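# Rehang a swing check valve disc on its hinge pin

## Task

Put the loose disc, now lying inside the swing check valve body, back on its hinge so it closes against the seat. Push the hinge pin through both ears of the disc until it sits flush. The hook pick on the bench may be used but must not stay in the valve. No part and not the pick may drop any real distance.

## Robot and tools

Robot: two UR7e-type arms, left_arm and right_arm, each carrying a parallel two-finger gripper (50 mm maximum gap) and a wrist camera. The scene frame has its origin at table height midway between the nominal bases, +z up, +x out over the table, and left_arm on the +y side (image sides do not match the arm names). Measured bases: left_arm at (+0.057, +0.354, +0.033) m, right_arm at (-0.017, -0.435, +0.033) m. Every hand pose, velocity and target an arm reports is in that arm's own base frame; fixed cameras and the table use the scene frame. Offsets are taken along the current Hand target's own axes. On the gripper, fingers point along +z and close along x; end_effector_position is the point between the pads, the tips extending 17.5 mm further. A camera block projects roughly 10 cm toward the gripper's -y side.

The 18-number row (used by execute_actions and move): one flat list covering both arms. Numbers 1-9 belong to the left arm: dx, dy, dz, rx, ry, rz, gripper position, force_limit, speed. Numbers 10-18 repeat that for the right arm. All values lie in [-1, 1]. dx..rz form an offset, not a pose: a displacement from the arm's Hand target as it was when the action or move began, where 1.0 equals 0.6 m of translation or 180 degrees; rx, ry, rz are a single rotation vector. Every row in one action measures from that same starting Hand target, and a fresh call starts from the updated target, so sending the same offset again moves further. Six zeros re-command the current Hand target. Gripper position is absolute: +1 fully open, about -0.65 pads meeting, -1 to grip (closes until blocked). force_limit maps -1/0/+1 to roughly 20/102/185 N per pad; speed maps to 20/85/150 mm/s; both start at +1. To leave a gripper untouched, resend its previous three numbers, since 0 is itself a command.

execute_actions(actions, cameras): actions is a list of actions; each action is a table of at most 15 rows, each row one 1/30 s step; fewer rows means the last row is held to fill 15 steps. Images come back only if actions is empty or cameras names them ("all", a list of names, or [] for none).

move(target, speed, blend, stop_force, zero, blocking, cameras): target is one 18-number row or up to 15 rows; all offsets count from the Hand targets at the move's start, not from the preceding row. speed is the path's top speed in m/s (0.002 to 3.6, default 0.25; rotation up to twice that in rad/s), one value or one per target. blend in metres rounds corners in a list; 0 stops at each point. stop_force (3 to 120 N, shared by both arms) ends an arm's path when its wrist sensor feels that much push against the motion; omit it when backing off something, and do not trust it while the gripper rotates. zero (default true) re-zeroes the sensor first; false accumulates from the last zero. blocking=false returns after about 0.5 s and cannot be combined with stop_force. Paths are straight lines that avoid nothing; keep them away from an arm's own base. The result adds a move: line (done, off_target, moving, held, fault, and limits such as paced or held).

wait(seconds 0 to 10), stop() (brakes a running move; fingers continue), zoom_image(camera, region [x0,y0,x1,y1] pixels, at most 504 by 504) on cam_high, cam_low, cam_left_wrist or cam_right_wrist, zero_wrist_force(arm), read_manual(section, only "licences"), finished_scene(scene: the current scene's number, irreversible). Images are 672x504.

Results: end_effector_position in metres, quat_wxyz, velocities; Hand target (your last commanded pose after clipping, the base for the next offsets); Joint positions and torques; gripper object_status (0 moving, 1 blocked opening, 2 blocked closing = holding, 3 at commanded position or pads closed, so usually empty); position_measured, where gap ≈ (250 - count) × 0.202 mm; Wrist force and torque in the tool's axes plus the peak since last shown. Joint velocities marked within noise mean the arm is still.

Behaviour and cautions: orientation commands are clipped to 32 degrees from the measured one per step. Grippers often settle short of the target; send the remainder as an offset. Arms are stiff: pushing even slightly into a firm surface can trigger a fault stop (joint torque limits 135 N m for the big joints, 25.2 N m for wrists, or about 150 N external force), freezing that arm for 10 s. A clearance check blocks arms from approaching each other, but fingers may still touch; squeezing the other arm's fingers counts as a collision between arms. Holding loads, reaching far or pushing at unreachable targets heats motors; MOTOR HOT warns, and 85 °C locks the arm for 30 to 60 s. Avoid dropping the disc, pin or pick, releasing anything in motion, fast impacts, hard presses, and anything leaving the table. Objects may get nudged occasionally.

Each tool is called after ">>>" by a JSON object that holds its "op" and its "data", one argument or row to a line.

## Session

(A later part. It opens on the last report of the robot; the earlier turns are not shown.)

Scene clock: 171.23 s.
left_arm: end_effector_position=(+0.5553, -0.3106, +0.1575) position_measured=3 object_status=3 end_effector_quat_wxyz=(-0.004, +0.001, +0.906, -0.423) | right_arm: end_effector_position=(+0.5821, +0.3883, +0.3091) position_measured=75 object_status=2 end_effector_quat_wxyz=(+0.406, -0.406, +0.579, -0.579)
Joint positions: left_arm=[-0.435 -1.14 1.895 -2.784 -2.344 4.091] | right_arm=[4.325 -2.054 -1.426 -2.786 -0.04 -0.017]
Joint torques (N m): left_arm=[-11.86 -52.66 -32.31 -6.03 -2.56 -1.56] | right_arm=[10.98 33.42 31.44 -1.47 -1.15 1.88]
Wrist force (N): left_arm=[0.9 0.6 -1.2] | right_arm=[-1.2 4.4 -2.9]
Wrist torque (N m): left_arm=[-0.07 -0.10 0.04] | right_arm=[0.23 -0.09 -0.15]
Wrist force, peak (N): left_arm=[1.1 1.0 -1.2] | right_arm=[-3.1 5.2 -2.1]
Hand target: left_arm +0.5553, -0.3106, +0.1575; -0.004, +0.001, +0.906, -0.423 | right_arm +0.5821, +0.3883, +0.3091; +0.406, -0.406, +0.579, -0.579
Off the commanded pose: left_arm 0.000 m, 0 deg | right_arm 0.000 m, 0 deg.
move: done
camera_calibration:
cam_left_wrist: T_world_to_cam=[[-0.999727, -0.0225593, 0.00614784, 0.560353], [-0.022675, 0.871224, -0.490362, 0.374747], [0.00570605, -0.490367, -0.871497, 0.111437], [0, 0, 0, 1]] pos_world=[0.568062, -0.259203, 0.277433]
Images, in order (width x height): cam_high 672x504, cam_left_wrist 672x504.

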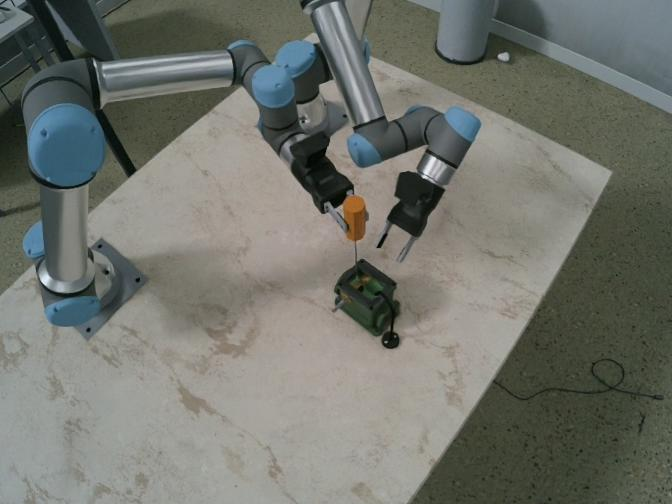

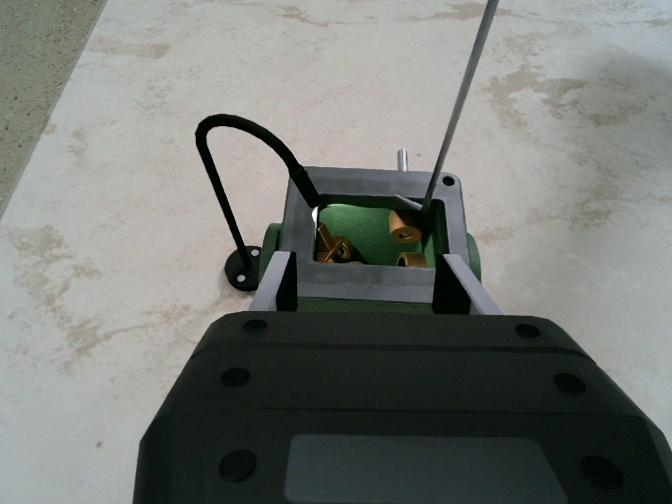

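>>> {"op": "move", "data": {
  "target": [
    [0,0,0,0,0,0,1,1,1,-0.0118,0,0.0082,0,-0.067,0,-1,1,-0.8],
    [0,0,0,0,0,0,1,1,1,-0.0118,0.0833,0.0082,0,-0.067,0,-1,1,-0.8]
  ],
  "speed": 0.04,
  "stop_force": 5,
  "cameras": ["cam_left_wrist","cam_high"]
}}

>>> {"op": "zoom_image", "data": {
  "camera": "cam_left_wrist",
  "region": [240, 120, 460, 310]
}}

>>> {"op": "zoom_image", "data": {
  "camera": "cam_high",
  "region": [325, 240, 415, 330]
}}

Scene clock: 188.60 s.
left_arm: end_effector_position=(+0.5553, -0.3106, +0.1575) position_measured=3 object_status=3 end_effector_quat_wxyz=(-0.004, +0.001, +0.906, -0.423) | right_arm: end_effector_position=(+0.5892, +0.3933, +0.2592) position_measured=75 object_status=2 end_effector_quat_wxyz=(+0.465, -0.464, +0.533, -0.533)
Joint positions: left_arm=[-0.435 -1.14 1.895 -2.784 -2.344 4.091] | right_arm=[4.301 -2.012 -1.63 -2.639 -0.275 -0.002]
Joint torques (N m): left_arm=[-11.48 -52.69 -32.46 -6.02 -2.55 -1.53] | right_arm=[9.84 46.7 30.51 -1.42 -1.23 1.74]
Wrist force (N): left_arm=[1.0 0.8 -1.0] | right_arm=[-0.8 4.2 -2.7]
Wrist torque (N m): left_arm=[-0.05 -0.12 0.04] | right_arm=[0.19 -0.12 -0.06]
Wrist force, peak (N): left_arm=[1.0 1.0 -1.5] | right_arm=[-1.0 5.0 -2.8]
Hand target: left_arm +0.5553, -0.3106, +0.1575; -0.004, +0.001, +0.906, -0.423 | right_arm +0.5892, +0.3933, +0.2592; +0.465, -0.464, +0.533, -0.533
Off the commanded pose: left_arm 0.000 m, 0 deg | right_arm 0.000 m, 0 deg.
move: done
camera_calibration:
cam_left_wrist: T_world_to_cam=[[-0.999727, -0.0225593, 0.00614784, 0.560353], [-0.022675, 0.871224, -0.490362, 0.374747], [0.00570605, -0.490367, -0.871497, 0.111437], [0, 0, 0, 1]] pos_world=[0.568062, -0.259203, 0.277433]
Images, in order (width x height): cam_high 672x504, cam_left_wrist 672x504.

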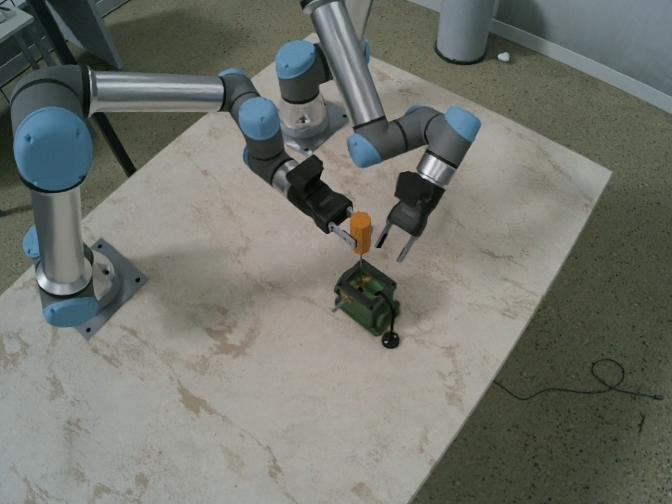

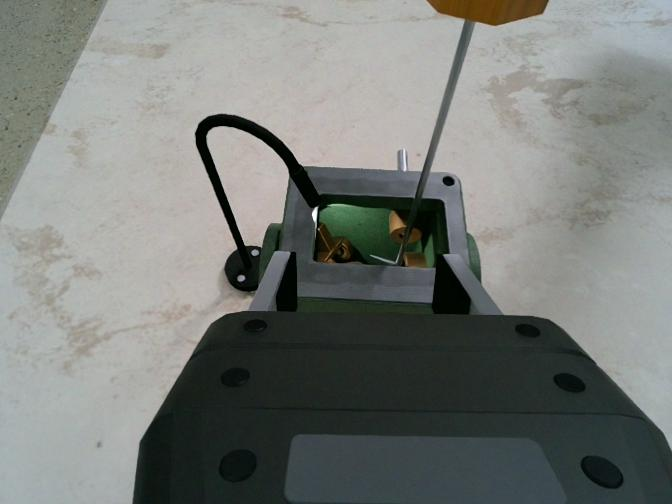

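Scaled by 2.291 from the camera's 672x504 image, which has a finer 960x720 frame.

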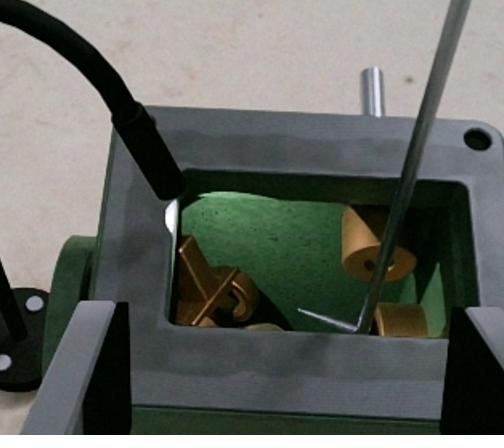

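Scaled by 5.600 from the camera's 672x504 image, which has a finer 960x720 frame.

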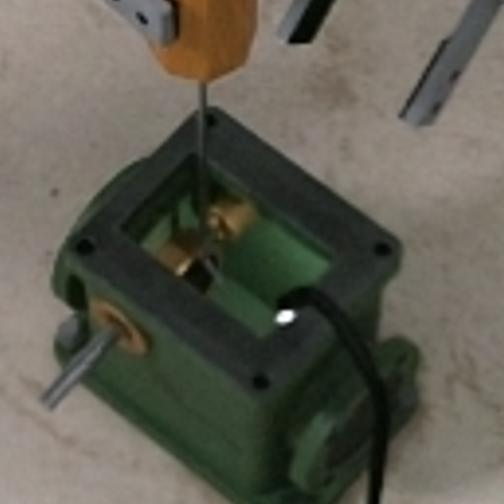

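>>> {"op": "move", "data": {
  "target": [
    [0,0,0,0,0,0,1,1,1,0,0.0475,0,0,0,0,-1,1,-0.8],
    [0,0,0,0,0,0,1,1,1,0.0163,0.0475,0.0552,0,0,0,-1,1,-0.8]
  ],
  "speed": 0.02,
  "stop_force": 4,
  "cameras": ["cam_left_wrist","cam_high"]
}}

>>> {"op": "zoom_image", "data": {
  "camera": "cam_left_wrist",
  "region": [240, 120, 460, 310]
}}

Scene clock: 222.97 s.
left_arm: end_effector_position=(+0.5553, -0.3106, +0.1575) position_measured=3 object_status=3 end_effector_quat_wxyz=(-0.004, +0.001, +0.906, -0.423) | right_arm: end_effector_position=(+0.6207, +0.3791, +0.2307) position_measured=75 object_status=2 end_effector_quat_wxyz=(+0.465, -0.464, +0.533, -0.533)
Joint positions: left_arm=[-0.435 -1.14 1.895 -2.784 -2.344 4.091] | right_arm=[4.236 -2.065 -1.631 -2.585 -0.34 -0.001]
Joint torques (N m): left_arm=[-11.51 -52.64 -32.41 -6.03 -2.5 -1.52] | right_arm=[9.2 46.24 5.24 -0.8 1.41 1.09]
Wrist force (N): left_arm=[0.9 0.5 -0.9] | right_arm=[-3.8 -2.1 -4.9]
Wrist torque (N m): left_arm=[-0.09 -0.10 0.04] | right_arm=[-0.43 -0.02 0.26]
Wrist force, peak (N): left_arm=[1.4 0.6 -1.2] | right_arm=[-4.3 -3.4 -4.7]
Hand target: left_arm +0.5553, -0.3106, +0.1575; -0.004, +0.001, +0.906, -0.423 | right_arm +0.6207, +0.3791, +0.2307; +0.465, -0.464, +0.533, -0.533
Off the commanded pose: left_arm 0.000 m, 0 deg | right_arm 0.000 m, 0 deg.
move: done
camera_calibration:
cam_left_wrist: T_world_to_cam=[[-0.999727, -0.0225593, 0.00614784, 0.560353], [-0.022675, 0.871224, -0.490362, 0.374747], [0.00570605, -0.490367, -0.871497, 0.111437], [0, 0, 0, 1]] pos_world=[0.568062, -0.259203, 0.277433]
Images, in order (width x height): cam_high 672x504, cam_left_wrist 672x504.

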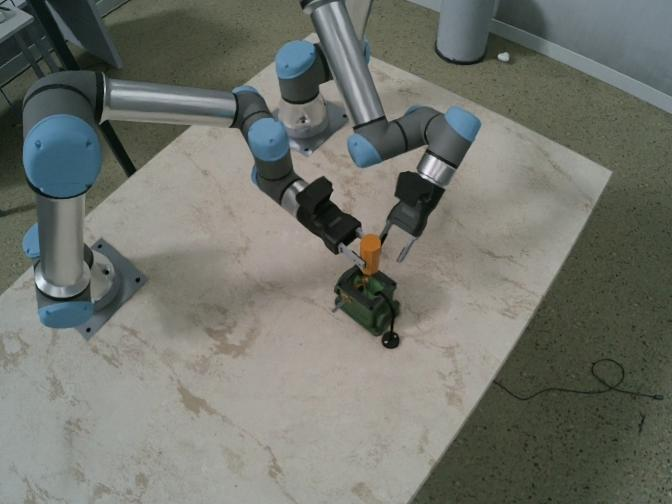

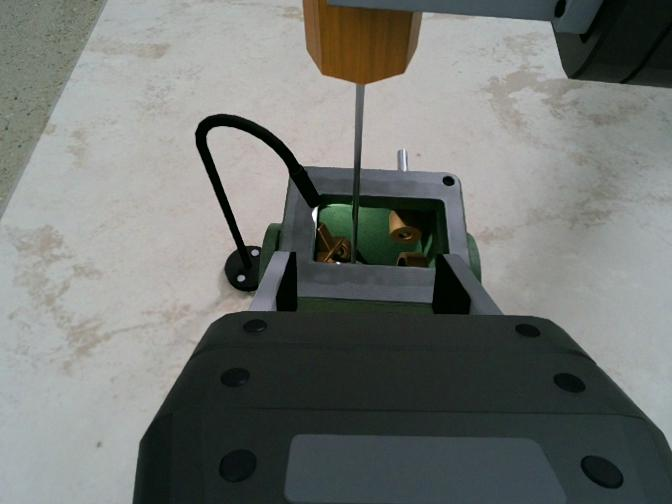

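Scaled by 2.291 from the camera's 672x504 image, which has a finer 960x720 frame.

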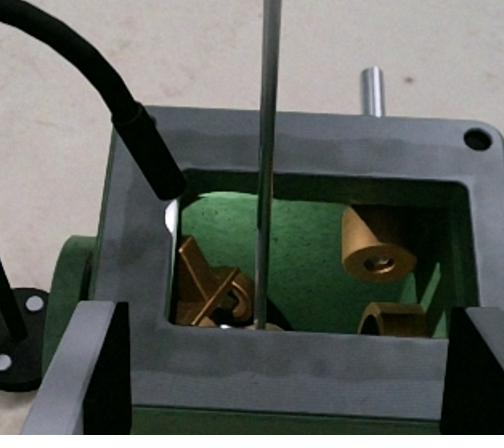

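>>> {"op": "move", "data": {
  "target": [
    [0,0,0,0,0,0,1,1,1,0,-0.02,0,0,0,0,-1,1,-0.8]
  ],
  "speed": 0.02,
  "stop_force": 10,
  "cameras": ["cam_left_wrist","cam_high"]
}}

>>> {"op": "zoom_image", "data": {
  "camera": "cam_left_wrist",
  "region": [280, 180, 440, 300]
}}

Scene clock: 228.03 s.
left_arm: end_effector_position=(+0.5553, -0.3106, +0.1575) position_measured=3 object_status=3 end_effector_quat_wxyz=(-0.004, +0.001, +0.906, -0.423) | right_arm: end_effector_position=(+0.6207, +0.3791, +0.2427) position_measured=75 object_status=2 end_effector_quat_wxyz=(+0.465, -0.464, +0.533, -0.533)
Joint positions: left_arm=[-0.435 -1.14 1.895 -2.784 -2.344 4.091] | right_arm=[4.236 -2.05 -1.618 -2.612 -0.34 -0.001]
Joint torques (N m): left_arm=[-11.34 -52.3 -31.53 -6.08 -2.53 -1.43] | right_arm=[12.38 32.72 8.73 2.88 0.22 1.94]
Wrist force (N): left_arm=[1.0 1.0 -1.0] | right_arm=[-1.9 5.4 -2.2]
Wrist torque (N m): left_arm=[-0.02 -0.12 0.03] | right_arm=[0.15 -0.05 -0.01]
Wrist force, peak (N): left_arm=[1.1 0.7 -1.4] | right_arm=[-2.9 6.4 -2.6]
Hand target: left_arm +0.5553, -0.3106, +0.1575; -0.004, +0.001, +0.906, -0.423 | right_arm +0.6207, +0.3791, +0.2427; +0.465, -0.464, +0.533, -0.533
Off the commanded pose: left_arm 0.000 m, 0 deg | right_arm 0.000 m, 0 deg.
move: done
camera_calibration:
cam_left_wrist: T_world_to_cam=[[-0.999727, -0.0225593, 0.00614784, 0.560353], [-0.022675, 0.871224, -0.490362, 0.374747], [0.00570605, -0.490367, -0.871497, 0.111437], [0, 0, 0, 1]] pos_world=[0.568062, -0.259203, 0.277433]
Images, in order (width x height): cam_high 672x504, cam_left_wrist 672x504.

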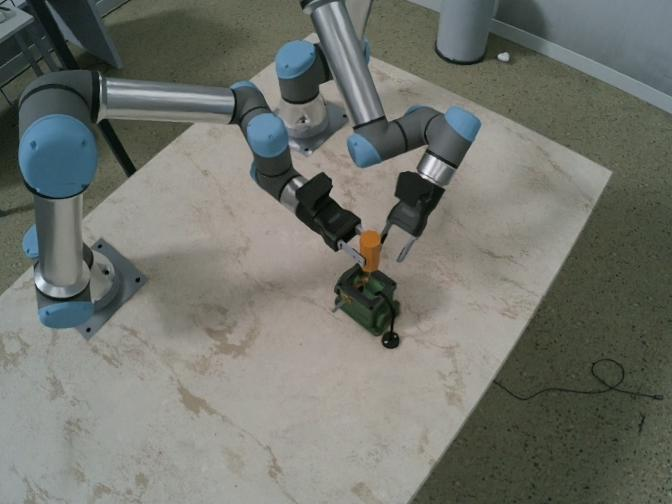

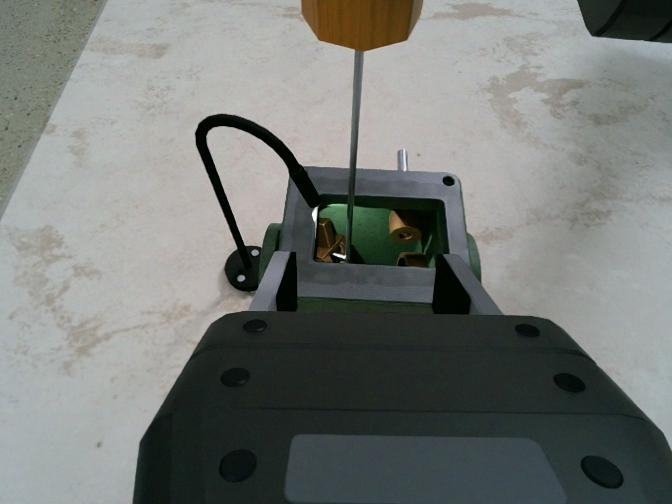

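Scaled by 3.150 from the camera's 672x504 image, which has a finer 960x720 frame.

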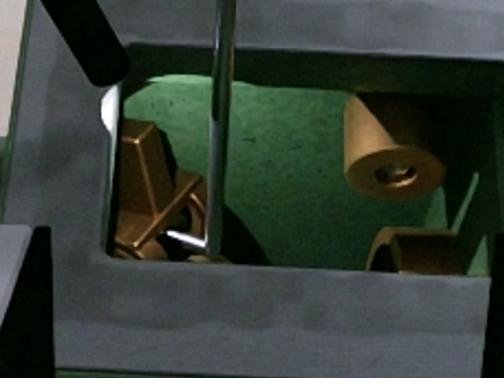

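>>> {"op": "move", "data": {
  "target": [
    [0,0,0,0,0,0,1,1,1,0,-0.025,0,0,0,0,-1,1,-0.8]
  ],
  "speed": 0.02,
  "stop_force": 8,
  "cameras": ["cam_left_wrist"]
}}

>>> {"op": "zoom_image", "data": {
  "camera": "cam_left_wrist",
  "region": [280, 180, 440, 300]
}}

Scene clock: 232.63 s.
left_arm: end_effector_position=(+0.5553, -0.3106, +0.1575) position_measured=3 object_status=3 end_effector_quat_wxyz=(-0.004, +0.001, +0.906, -0.423) | right_arm: end_effector_position=(+0.6207, +0.3791, +0.2577) position_measured=75 object_status=2 end_effector_quat_wxyz=(+0.465, -0.464, +0.533, -0.533)
Joint positions: left_arm=[-0.435 -1.14 1.895 -2.784 -2.344 4.091] | right_arm=[4.236 -2.033 -1.602 -2.646 -0.34 -0.001]
Joint torques (N m): left_arm=[-11.08 -52.61 -31.32 -5.96 -2.53 -1.36] | right_arm=[9.77 30.82 8.07 2.13 1.7 1.88]
Wrist force (N): left_arm=[0.8 0.8 -1.0] | right_arm=[-2.6 5.8 -2.3]
Wrist torque (N m): left_arm=[-0.04 -0.08 0.04] | right_arm=[0.13 -0.09 0.14]
Wrist force, peak (N): left_arm=[1.1 1.1 -1.1] | right_arm=[-2.9 7.3 -2.2]
Hand target: left_arm +0.5553, -0.3106, +0.1575; -0.004, +0.001, +0.906, -0.423 | right_arm +0.6207, +0.3791, +0.2577; +0.465, -0.464, +0.533, -0.533
Off the commanded pose: left_arm 0.000 m, 0 deg | right_arm 0.000 m, 0 deg.
move: done
camera_calibration:
cam_left_wrist: T_world_to_cam=[[-0.999727, -0.0225593, 0.00614784, 0.560353], [-0.022675, 0.871224, -0.490362, 0.374747], [0.00570605, -0.490367, -0.871497, 0.111437], [0, 0, 0, 1]] pos_world=[0.568062, -0.259203, 0.277433]
Images, in order (width x height): cam_left_wrist 672x504.

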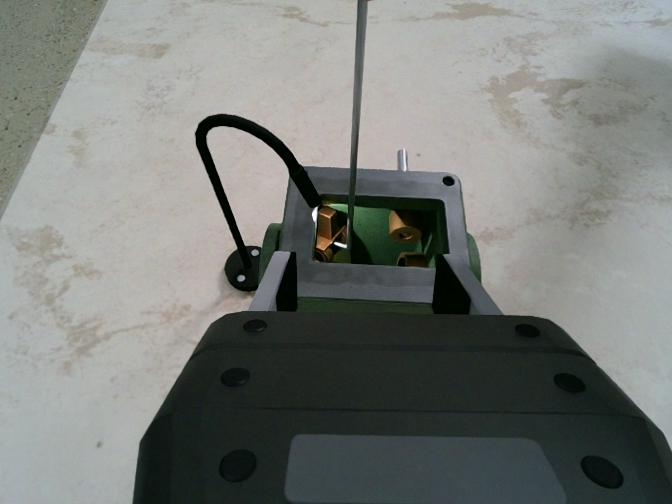

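Scaled by 3.150 from the camera's 672x504 image, which has a finer 960x720 frame.

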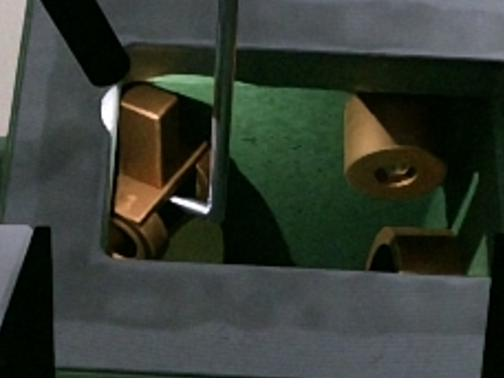

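>>> {"op": "move", "data": {
  "target": [
    [0,0,0,0,0,0,1,1,1,0,-0.0117,0,0,0,0,-1,1,-0.8],
    [0,0,0,0,0,0,1,1,1,-0.0152,-0.0117,-0.0357,0,0,0,-1,1,-0.8]
  ],
  "speed": 0.02,
  "stop_force": 8,
  "cameras": ["cam_left_wrist","cam_low"]
}}

>>> {"op": "zoom_image", "data": {
  "camera": "cam_left_wrist",
  "region": [280, 180, 440, 300]
}}

Scene clock: 240.50 s.
left_arm: end_effector_position=(+0.5553, -0.3106, +0.1575) position_measured=3 object_status=3 end_effector_quat_wxyz=(-0.004, +0.001, +0.906, -0.423) | right_arm: end_effector_position=(+0.6206, +0.3791, +0.2609) position_measured=75 object_status=2 end_effector_quat_wxyz=(+0.465, -0.464, +0.533, -0.533)
Joint positions: left_arm=[-0.435 -1.14 1.895 -2.784 -2.344 4.091] | right_arm=[4.236 -2.029 -1.598 -2.654 -0.34 -0.002]
Joint torques (N m): left_arm=[-11.2 -51.88 -31.28 -5.97 -2.54 -1.46] | right_arm=[3.43 32.39 8.14 -0.14 0.85 0.34]
Wrist force (N): left_arm=[0.7 0.6 -0.8] | right_arm=[-1.2 6.8 -1.8]
Wrist torque (N m): left_arm=[-0.07 -0.07 0.03] | right_arm=[0.06 -0.03 -0.16]
Wrist force, peak (N): left_arm=[0.8 1.1 -1.4] | right_arm=[-2.7 19.4 -2.1]
Hand target: left_arm +0.5553, -0.3106, +0.1575; -0.004, +0.001, +0.906, -0.423 | right_arm +0.6206, +0.3791, +0.2608; +0.465, -0.464, +0.533, -0.533 (not the last commanded pose)
Off the commanded pose: left_arm 0.000 m, 0 deg | right_arm 0.024 m, 0 deg.
move: contact (right_arm); path passed 0 of 2 targets
camera_calibration:
cam_left_wrist: T_world_to_cam=[[-0.999727, -0.0225593, 0.00614784, 0.560353], [-0.022675, 0.871224, -0.490362, 0.374747], [0.00570605, -0.490367, -0.871497, 0.111437], [0, 0, 0, 1]] pos_world=[0.568062, -0.259203, 0.277433]
Images, in order (width x height): cam_low 672x504, cam_left_wrist 672x504.

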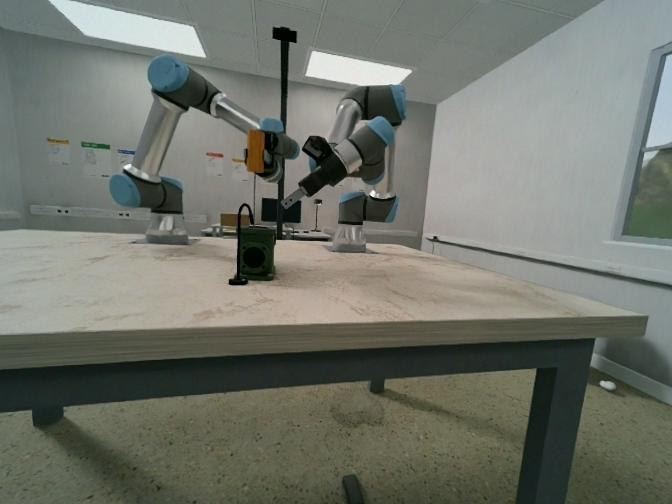

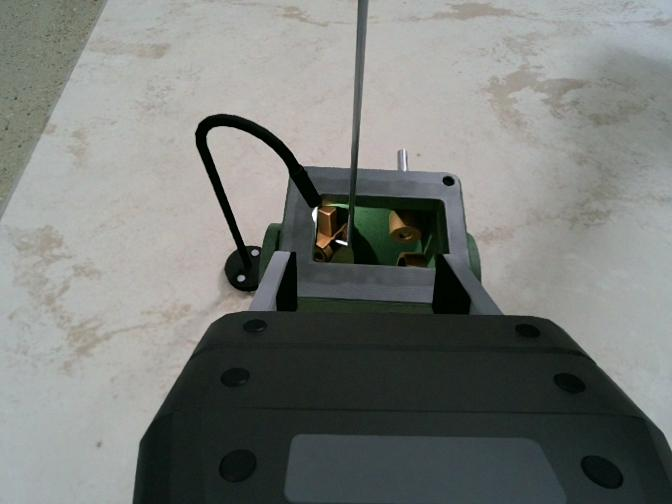

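Scaled by 3.150 from the camera's 672x504 image, which has a finer 960x720 frame.

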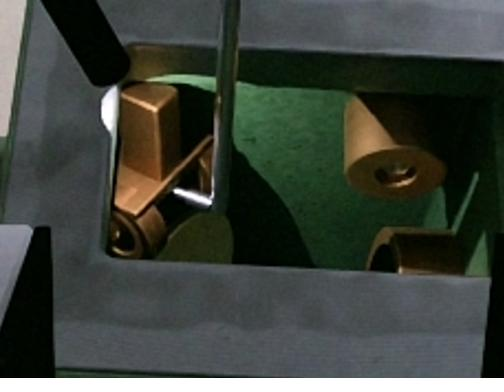

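>>> {"op": "move", "data": {
  "target": [
    [0,0,0,0,0,0,1,1,1,-0.012,0.003,-0.03,0,0,0,-1,1,-0.8]
  ],
  "speed": 0.02,
  "stop_force": 8,
  "cameras": ["cam_left_wrist"]
}}

>>> {"op": "zoom_image", "data": {
  "camera": "cam_left_wrist",
  "region": [280, 180, 440, 300]
}}

Scene clock: 248.13 s.
left_arm: end_effector_position=(+0.5553, -0.3106, +0.1575) position_measured=3 object_status=3 end_effector_quat_wxyz=(-0.004, +0.001, +0.906, -0.423) | right_arm: end_effector_position=(+0.6038, +0.3886, +0.2591) position_measured=75 object_status=2 end_effector_quat_wxyz=(+0.465, -0.464, +0.533, -0.533)
Joint positions: left_arm=[-0.435 -1.14 1.895 -2.784 -2.344 4.091] | right_arm=[4.272 -2.024 -1.612 -2.645 -0.304 -0.002]
Joint torques (N m): left_arm=[-11.01 -52.37 -31.18 -5.9 -2.47 -1.37] | right_arm=[-11.53 35.08 32.66 -0.54 -1.54 -1.91]
Wrist force (N): left_arm=[1.0 0.9 -0.8] | right_arm=[-1.2 5.6 -1.6]
Wrist torque (N m): left_arm=[-0.03 -0.12 0.04] | right_arm=[0.13 -0.06 -0.10]
Wrist force, peak (N): left_arm=[1.2 0.8 -1.2] | right_arm=[-1.3 7.1 -2.0]
Hand target: left_arm +0.5553, -0.3106, +0.1575; -0.004, +0.001, +0.906, -0.423 | right_arm +0.6038, +0.3886, +0.2590; +0.465, -0.464, +0.533, -0.533
Off the commanded pose: left_arm 0.000 m, 0 deg | right_arm 0.000 m, 0 deg.
move: done
camera_calibration:
cam_left_wrist: T_world_to_cam=[[-0.999727, -0.0225593, 0.00614784, 0.560353], [-0.022675, 0.871224, -0.490362, 0.374747], [0.00570605, -0.490367, -0.871497, 0.111437], [0, 0, 0, 1]] pos_world=[0.568062, -0.259203, 0.277433]
Images, in order (width x height): cam_left_wrist 672x504.

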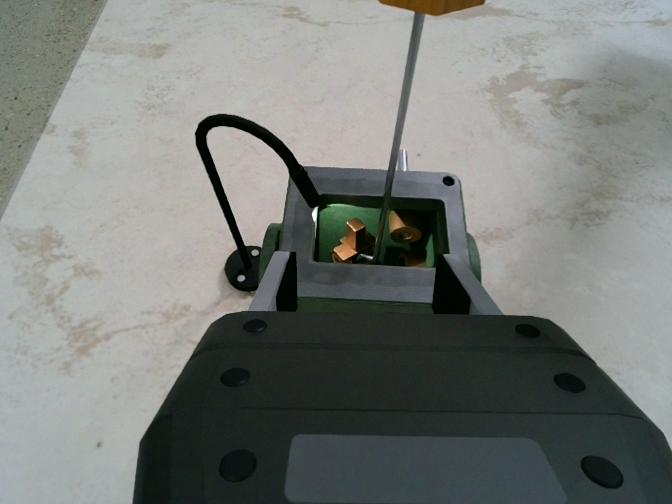

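Scaled by 3.150 from the camera's 672x504 image, which has a finer 960x720 frame.

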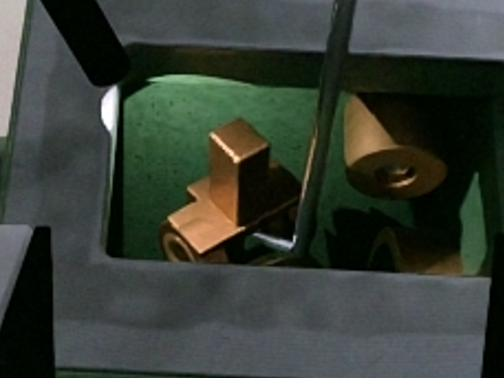

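>>> {"op": "move", "data": {
  "target": [
    [0,0,0,0,0,0,1,1,1,0,0.0108,-0.0655,0.061,0,0,-1,1,-0.8],
    [0,0,0,0,0,0,1,1,1,0.0023,0.0337,-0.1428,0.122,0,0,-1,1,-0.8]
  ],
  "speed": 0.05,
  "blend": 0.005,
  "cameras": ["cam_left_wrist","cam_high"]
}}

>>> {"op": "zoom_image", "data": {
  "camera": "cam_left_wrist",
  "region": [280, 180, 440, 300]
}}

Scene clock: 270.10 s.
left_arm: end_effector_position=(+0.5553, -0.3106, +0.1575) position_measured=3 object_status=3 end_effector_quat_wxyz=(-0.004, +0.001, +0.906, -0.423) | right_arm: end_effector_position=(+0.5187, +0.3990, +0.2387) position_measured=75 object_status=2 end_effector_quat_wxyz=(+0.545, -0.368, +0.422, -0.625)
Joint positions: left_arm=[-0.435 -1.14 1.895 -2.784 -2.344 4.091] | right_arm=[4.398 -2.113 -2.103 -0.909 -0.421 -1.123]
Joint torques (N m): left_arm=[-10.57 -52.24 -30.11 -5.82 -2.32 -1.1] | right_arm=[-11.6 44.9 24.49 3.26 -2.05 1.6]
Wrist force (N): left_arm=[0.9 0.9 -1.0] | right_arm=[-1.8 7.0 -4.4]
Wrist torque (N m): left_arm=[-0.03 -0.10 0.03] | right_arm=[0.15 -0.10 0.01]
Wrist force, peak (N): left_arm=[0.9 1.5 -1.1] | right_arm=[-1.7 7.5 -4.6]
Hand target: left_arm +0.5553, -0.3106, +0.1575; -0.004, +0.001, +0.906, -0.423 | right_arm +0.5187, +0.3990, +0.2388; +0.545, -0.367, +0.422, -0.625
Off the commanded pose: left_arm 0.000 m, 0 deg | right_arm 0.000 m, 0 deg.
move: done
camera_calibration:
cam_left_wrist: T_world_to_cam=[[-0.999727, -0.0225593, 0.00614784, 0.560353], [-0.022675, 0.871224, -0.490362, 0.374747], [0.00570605, -0.490367, -0.871497, 0.111437], [0, 0, 0, 1]] pos_world=[0.568062, -0.259203, 0.277433]
Images, in order (width x height): cam_high 672x504, cam_left_wrist 672x504.

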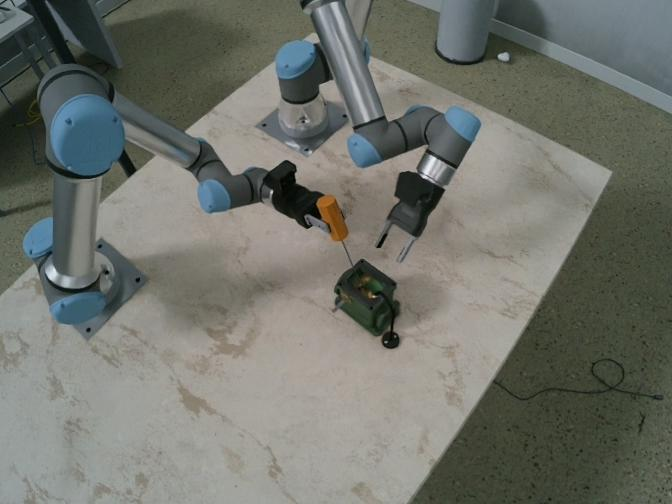

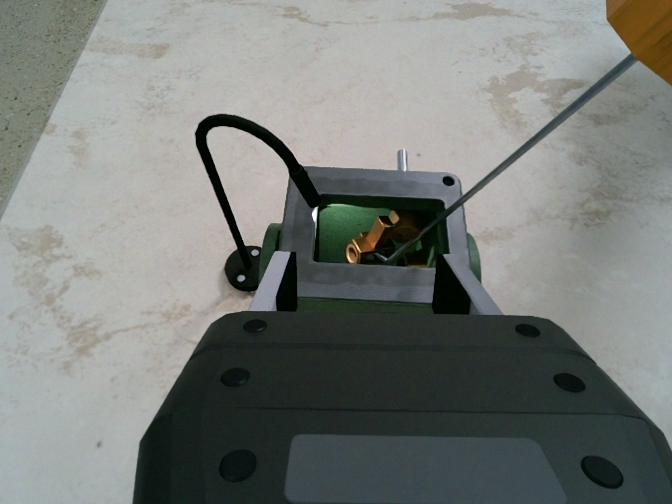

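Scaled by 3.150 from the camera's 672x504 image, which has a finer 960x720 frame.

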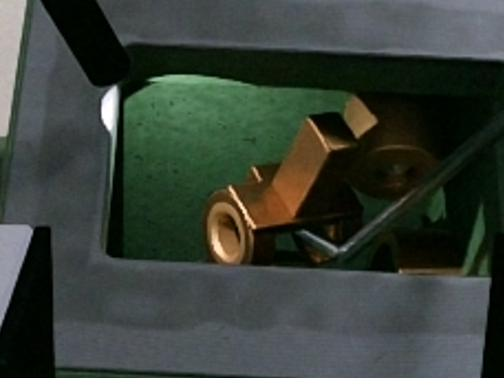

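>>> {"op": "move", "data": {
  "target": [
    [-0.000,-0.094,-0.102,-0.217,-0.217,-0.465,-0.12,-1,-0.5,0,0.0078,-0.0362,0.0333,0,0,-1,1,-0.8],
    [0.0205,-0.138,0.0547,-0.217,-0.217,-0.465,-0.12,-1,-0.5,0,0.0078,-0.0362,0.0333,0,0,-1,1,-0.8],
    [0.0205,-0.0487,0.1297,-0.217,-0.217,-0.465,-0.12,-1,-0.5,0,0.0078,-0.0362,0.0333,0,0,-1,1,-0.8]
  ],
  "speed": [0.1,0.08,0.05],
  "cameras": ["cam_left_wrist","cam_high"]
}}

>>> {"op": "zoom_image", "data": {
  "camera": "cam_left_wrist",
  "region": [240, 130, 460, 310]
}}

>>> {"op": "zoom_image", "data": {
  "camera": "cam_high",
  "region": [280, 170, 420, 340]
}}

Scene clock: 307.47 s.
left_arm: end_effector_position=(+0.5446, -0.3771, +0.2055) position_measured=171 object_status=3 end_effector_quat_wxyz=(+0.002, +0.705, -0.709, -0.001) end_effector_velocity=(+0.001, +0.004, +0.002) end_effector_angular_velocity=(+0.000, +0.000, -0.001) | right_arm: end_effector_position=(+0.5005, +0.4015, +0.2263) position_measured=75 object_status=2 end_effector_quat_wxyz=(+0.563, -0.338, +0.388, -0.646)
Joint positions: left_arm=[-0.806 -1.165 1.391 -1.795 -1.575 2.341] | right_arm=[4.411 -2.224 -2.121 -0.665 -0.513 -1.231]
Joint velocities: left_arm=[0.005 -0.005 0.002 0.003 0 0.006] | right_arm=[within noise]
Joint torques (N m): left_arm=[13.03 -56.95 -14.3 -0.08 -0.3 1.49] | right_arm=[6.25 46.97 6.54 1.42 -1.46 2.15]
Wrist force (N): left_arm=[-0.3 -0.1 0.0] | right_arm=[-1.4 5.7 -5.2]
Wrist torque (N m): left_arm=[-0.01 0.04 -0.04] | right_arm=[-0.10 -0.13 0.11]
Wrist force, peak (N): left_arm=[1.5 0.8 -0.9] | right_arm=[-1.4 7.2 -4.7]
Hand target: left_arm +0.5446, -0.3768, +0.2054; +0.002, +0.705, -0.709, -0.002 (not the last commanded pose) | right_arm +0.5005, +0.4015, +0.2263; +0.563, -0.338, +0.388, -0.646
Off the commanded pose: left_arm 0.076 m, 0 deg | right_arm 0.000 m, 0 deg.
move: off_target (left_arm; path cut at 10 s); path passed 1 of 3 targets
camera_calibration:
cam_left_wrist: T_world_to_cam=[[0.0127628, -0.999726, -0.0196039, -0.36682], [-0.933585, -0.0189357, 0.357857, 0.442086], [-0.35813, 0.0137346, -0.933571, 0.521723], [0, 0, 0, 1]] pos_world=[0.604251, -0.365514, 0.321671]
Images, in order (width x height): cam_high 672x504, cam_left_wrist 672x504.

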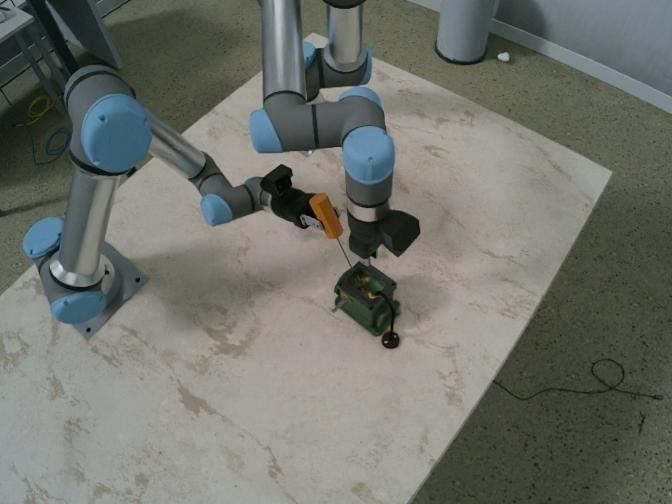

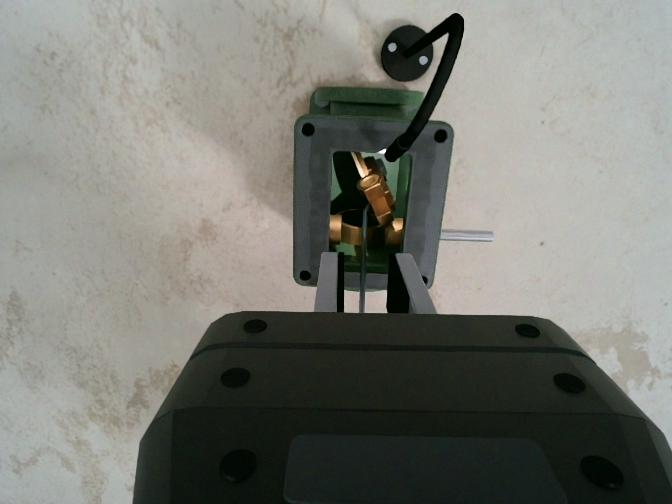

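Scaled by 2.291 from the camera's 672x504 image, which has a finer 960x720 frame.

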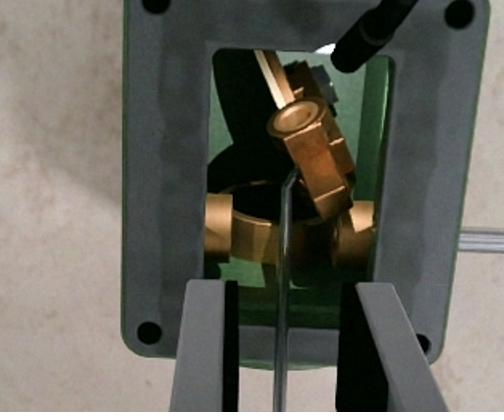

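Scaled by 2.965 from the camera's 672x504 image, which has a finer 960x720 frame.

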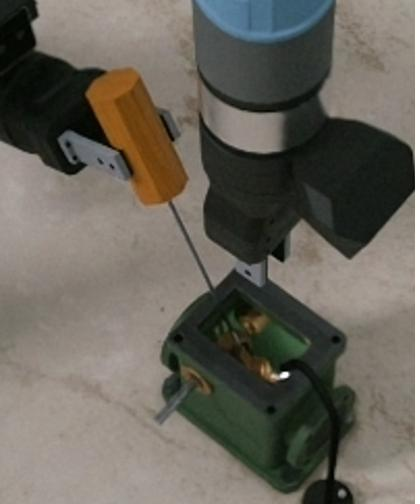

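>>> {"op": "move", "data": {
  "target": [
    [-0.165,0,-0.05,0,0,0,-0.12,-1,-0.5,0,0,0,0,0,0,-1,1,-0.8]
  ],
  "speed": 0.1
}}

>>> {"op": "move", "data": {
  "target": [
    [0,0,0,0,0,0,-0.12,-1,-0.5,0.001,0.009,0.03,0,0,0,-1,1,-0.8],
    [0,0,0,0,0,0,-0.12,-1,-0.5,0.001,-0.022,0.1067,-0.08,0,0,-1,1,-0.8],
    [0,0,0,0,0,0,-0.12,-1,-0.5,0.001,-0.066,0.165,-0.155,0,0,-1,1,-0.8]
  ],
  "speed": 0.04,
  "blend": 0.003,
  "cameras": ["cam_left_wrist","cam_high"]
}}

>>> {"op": "zoom_image", "data": {
  "camera": "cam_left_wrist",
  "region": [380, 130, 560, 300]
}}

Scene clock: 328.60 s.
left_arm: end_effector_position=(+0.5452, -0.2775, +0.2352) position_measured=171 object_status=3 end_effector_quat_wxyz=(+0.002, +0.705, -0.709, -0.002) | right_arm: end_effector_position=(+0.5005, +0.4015, +0.2263) position_measured=75 object_status=2 end_effector_quat_wxyz=(+0.563, -0.338, +0.388, -0.646)
Joint positions: left_arm=[-0.689 -1.299 1.497 -1.765 -1.575 2.458] | right_arm=[4.411 -2.224 -2.121 -0.665 -0.513 -1.231]
Joint torques (N m): left_arm=[-11.74 -32.17 -37.34 -5.81 0.61 -1.87] | right_arm=[-9.17 46.58 20.31 1.26 -0.99 1.9]
Wrist force (N): left_arm=[-0.1 0.2 0.1] | right_arm=[-1.1 5.6 -5.0]
Wrist torque (N m): left_arm=[0.05 0.02 0.03] | right_arm=[-0.12 -0.17 0.11]
Wrist force, peak (N): left_arm=[-1.6 0.1 -0.6] | right_arm=[-1.5 5.9 -5.5]
Hand target: left_arm +0.5453, -0.2778, +0.2353; +0.002, +0.705, -0.709, -0.002 | right_arm +0.5005, +0.4015, +0.2263; +0.563, -0.338, +0.388, -0.646
Off the commanded pose: left_arm 0.000 m, 0 deg | right_arm 0.000 m, 0 deg.
move: done

Scene clock: 334.40 s.
left_arm: end_effector_position=(+0.5453, -0.2778, +0.2353) position_measured=171 object_status=3 end_effector_quat_wxyz=(+0.002, +0.705, -0.709, -0.002) | right_arm: end_effector_position=(+0.5584, +0.3886, +0.2822) position_measured=75 object_status=2 end_effector_quat_wxyz=(+0.488, -0.431, +0.503, -0.569)
Joint positions: left_arm=[-0.689 -1.299 1.497 -1.765 -1.575 2.458] | right_arm=[4.351 -1.902 -1.863 -1.975 -0.241 -0.53]
Joint torques (N m): left_arm=[-12.15 -32.31 -38.06 -5.9 -0.81 1.15] | right_arm=[0.2 34.5 19.81 1.39 -1.19 0.05]
Wrist force (N): left_arm=[-0.1 0.3 0.5] | right_arm=[-10.5 24.1 -0.5]
Wrist torque (N m): left_arm=[0.06 0.02 0.03] | right_arm=[0.60 -0.35 1.91]
Wrist force, peak (N): left_arm=[0.2 0.2 0.6] | right_arm=[-15.7 123.4 10.2]
Hand target: left_arm +0.5453, -0.2778, +0.2353; +0.002, +0.705, -0.709, -0.002 | right_arm +0.5584, +0.3886, +0.2822; +0.488, -0.431, +0.503, -0.569 (not the last commanded pose)
Tool commands: left_gripper/position=-0.12 left_gripper/force_limit=-1.0 left_gripper/speed=-0.5 right_gripper/position=-1.0 right_gripper/force_limit=+1.0 right_gripper/speed=-0.796078
Off the commanded pose: left_arm 0.000 m, 0 deg | right_arm 0.028 m, 7 deg.
FORCE FAULT: contact force on the right arm reached its limit, and that arm stopped. The contact can be on any part of that arm, not only on its tool. That arm's remaining commands of this call were not run. That arm is still stopped at the end of this call. That arm stays stopped for about 9 more seconds. Until then a move that you send moves the other arm only, and its call returns only when the move has ended. Once the stop has ended, the next robot result says so. If the stop ends while you think or write, that arm runs what you send next, counted from a new Hand target: where the arm stands when the stop ends. While its stop runs, that arm takes no new command, but its gripper still runs the gripper command that each later call begins with. Until it ends, the stop uses up actions while you think or wait. An arm that is not stopped still takes commands.
move: fault (right_arm); path passed 2 of 3 targets
camera_calibration:
cam_left_wrist: T_world_to_cam=[[0.0128012, -0.999717, -0.020053, -0.266734], [-0.933438, -0.0191381, 0.358229, 0.433683], [-0.358511, 0.0141325, -0.933419, 0.548713], [0, 0, 0, 1]] pos_world=[0.60495, -0.266113, 0.351473]
Images, in order (width x height): cam_high 672x504, cam_left_wrist 672x504.

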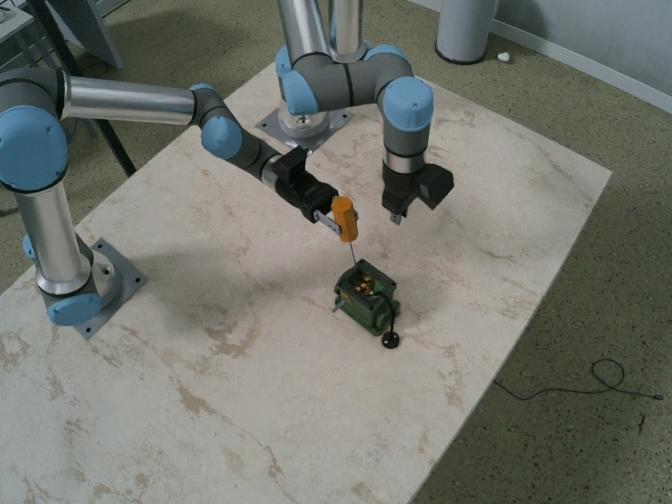

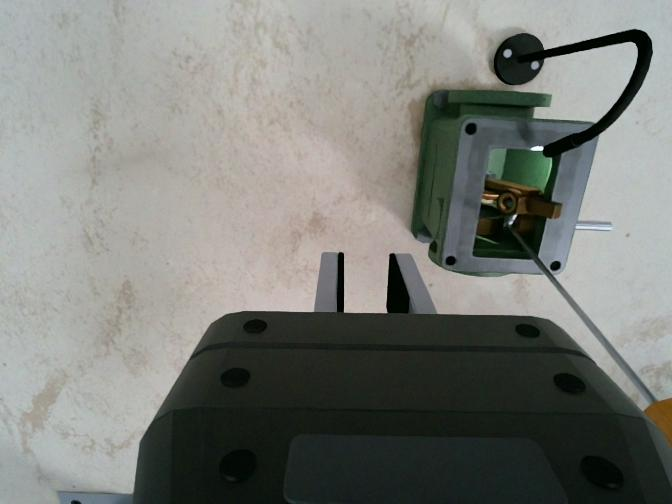

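Scaled by 2.800 from the camera's 672x504 image, which has a finer 960x720 frame.

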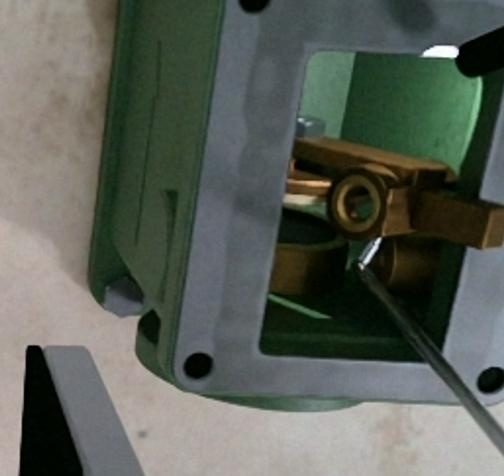

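>>> {"op": "wait", "data": {
  "seconds": 9
}}

>>> {"op": "execute_actions", "data": {
  "actions": [],
  "cameras": ["cam_high"]
}}

Scene clock: 347.80 s.
left_arm: end_effector_position=(+0.5453, -0.2778, +0.2353) position_measured=171 object_status=3 end_effector_quat_wxyz=(+0.002, +0.705, -0.709, -0.002) | right_arm: end_effector_position=(+0.5584, +0.3886, +0.2822) position_measured=75 object_status=2 end_effector_quat_wxyz=(+0.488, -0.431, +0.503, -0.569)
Joint positions: left_arm=[-0.689 -1.299 1.497 -1.765 -1.575 2.458] | right_arm=[4.351 -1.902 -1.863 -1.975 -0.241 -0.53]
Joint torques (N m): left_arm=[-11.75 -32.31 -38.4 -5.83 -0.68 1.08] | right_arm=[-1.05 33.15 19.13 1.09 -1.14 0]
Wrist force (N): left_arm=[0.0 0.0 0.4] | right_arm=[-10.6 24.0 -0.4]
Wrist torque (N m): left_arm=[0.02 0.00 0.03] | right_arm=[0.57 -0.33 1.91]
Wrist force, peak (N): left_arm=[0.2 0.2 0.7] | right_arm=[-10.5 24.3 -0.5]
Hand target: left_arm +0.5453, -0.2778, +0.2353; +0.002, +0.705, -0.709, -0.002 | right_arm +0.5584, +0.3886, +0.2822; +0.488, -0.431, +0.503, -0.569 (not the last commanded pose)
Tool commands: left_gripper/position=-0.12 left_gripper/force_limit=-1.0 left_gripper/speed=-0.5 right_gripper/position=-1.0 right_gripper/force_limit=+1.0 right_gripper/speed=-0.796078
Off the commanded pose: left_arm 0.000 m, 0 deg | right_arm 0.028 m, 7 deg.
FORCE FAULT, CONTINUED: the right arm's stop, for the force fault that an earlier result reported, is over. The rest of the stop counts as 19 of the actions that you can send in this scene. During its stop the right arm's controller moved it back a little. That arm's target is now where it stood when the stop ended, not its last command. That arm accepts commands again.
wait: 9.00 s; at rest from the start

Scene clock: 347.80 s.
left_arm: end_effector_position=(+0.5453, -0.2778, +0.2353) position_measured=171 object_status=3 end_effector_quat_wxyz=(+0.002, +0.705, -0.709, -0.002) | right_arm: end_effector_position=(+0.5584, +0.3886, +0.2822) position_measured=75 object_status=2 end_effector_quat_wxyz=(+0.488, -0.431, +0.503, -0.569)
Joint positions: left_arm=[-0.689 -1.299 1.497 -1.765 -1.575 2.458] | right_arm=[4.351 -1.902 -1.863 -1.975 -0.241 -0.53]
Joint velocities: within noise
Joint torques (N m): left_arm=[-11.75 -32.31 -38.4 -5.83 -0.68 1.08] | right_arm=[-1.05 33.15 19.13 1.09 -1.14 0]
Wrist force (N): left_arm=[0.0 0.0 0.4] | right_arm=[-10.6 24.0 -0.4]
Wrist torque (N m): left_arm=[0.02 0.00 0.03] | right_arm=[0.57 -0.33 1.91]
Wrist force, peak (N): left_arm=[0.0 0.0 0.4] | right_arm=[-10.6 24.0 -0.4]
Hand target: left_arm +0.5453, -0.2778, +0.2353; +0.002, +0.705, -0.709, -0.002 | right_arm +0.5584, +0.3886, +0.2822; +0.488, -0.431, +0.503, -0.569 (not the last commanded pose)
Tool commands: left_gripper/position=-0.12 left_gripper/force_limit=-1.0 left_gripper/speed=-0.5 right_gripper/position=-1.0 right_gripper/force_limit=+1.0 right_gripper/speed=-0.796078
Off the commanded pose: left_arm 0.000 m, 0 deg | right_arm 0.028 m, 7 deg.
Images, in order (width x height): cam_high 672x504.

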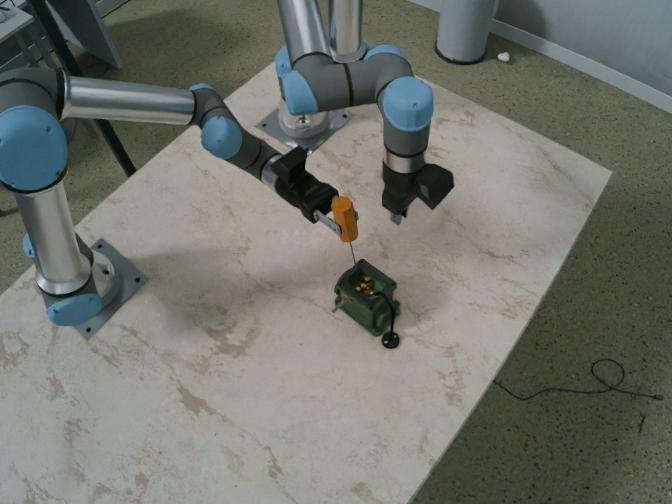

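>>> {"op": "move", "data": {
  "target": [0,0,0,0,0,0,-0.12,-1,-0.5,0,0.038,-0.005,0,0,0,-1,1,-0.8],
  "speed": 0.03,
  "stop_force": 12,
  "cameras": ["cam_left_wrist","cam_high"]
}}

>>> {"op": "zoom_image", "data": {
  "camera": "cam_left_wrist",
  "region": [380, 130, 560, 300]
}}

Scene clock: 355.70 s.
left_arm: end_effector_position=(+0.5453, -0.2778, +0.2353) position_measured=171 object_status=3 end_effector_quat_wxyz=(+0.002, +0.705, -0.709, -0.002) | right_arm: end_effector_position=(+0.5584, +0.3886, +0.2818) position_measured=75 object_status=2 end_effector_quat_wxyz=(+0.488, -0.431, +0.503, -0.569)
Joint positions: left_arm=[-0.689 -1.299 1.497 -1.765 -1.575 2.458] | right_arm=[4.351 -1.902 -1.864 -1.974 -0.241 -0.53]
Joint torques (N m): left_arm=[-11.47 -32.31 -38.55 -5.84 -0.73 1.16] | right_arm=[0.58 50.43 37.12 4.8 -3.25 -3.61]
Wrist force (N): left_arm=[-0.4 0.1 0.6] | right_arm=[-5.6 29.5 -1.5]
Wrist torque (N m): left_arm=[0.02 0.06 0.03] | right_arm=[0.13 -0.24 1.08]
Wrist force, peak (N): left_arm=[-0.4 0.1 0.6] | right_arm=[-6.0 29.7 -1.7]
Hand target: left_arm +0.5453, -0.2778, +0.2353; +0.002, +0.705, -0.709, -0.002 | right_arm +0.5584, +0.3887, +0.2819; +0.488, -0.431, +0.503, -0.569 (not the last commanded pose)
Off the commanded pose: left_arm 0.000 m, 0 deg | right_arm 0.023 m, 0 deg.
move: contact (right_arm)
camera_calibration:
cam_left_wrist: T_world_to_cam=[[0.0128012, -0.999717, -0.020053, -0.266734], [-0.933438, -0.0191381, 0.358229, 0.433683], [-0.358511, 0.0141325, -0.933419, 0.548713], [0, 0, 0, 1]] pos_world=[0.60495, -0.266113, 0.351473]
Images, in order (width x height): cam_high 672x504, cam_left_wrist 672x504.

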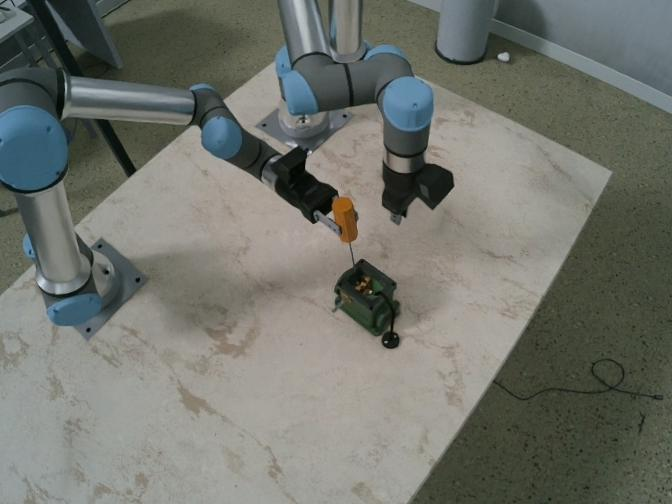

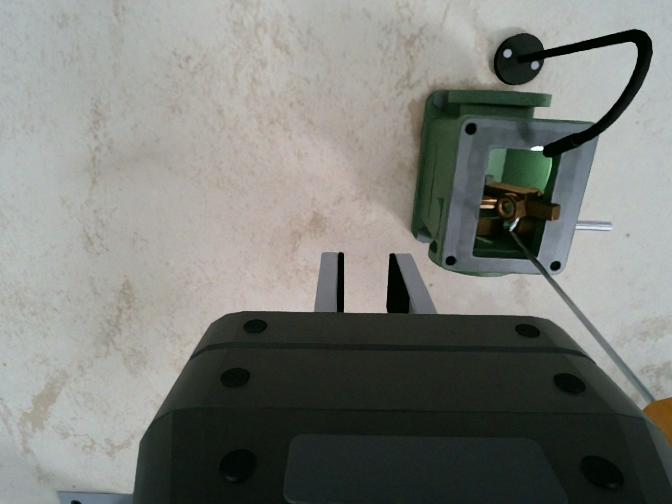

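Scaled by 2.800 from the camera's 672x504 image, which has a finer 960x720 frame.

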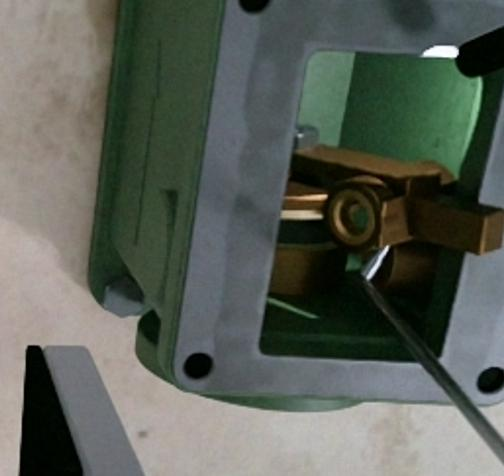

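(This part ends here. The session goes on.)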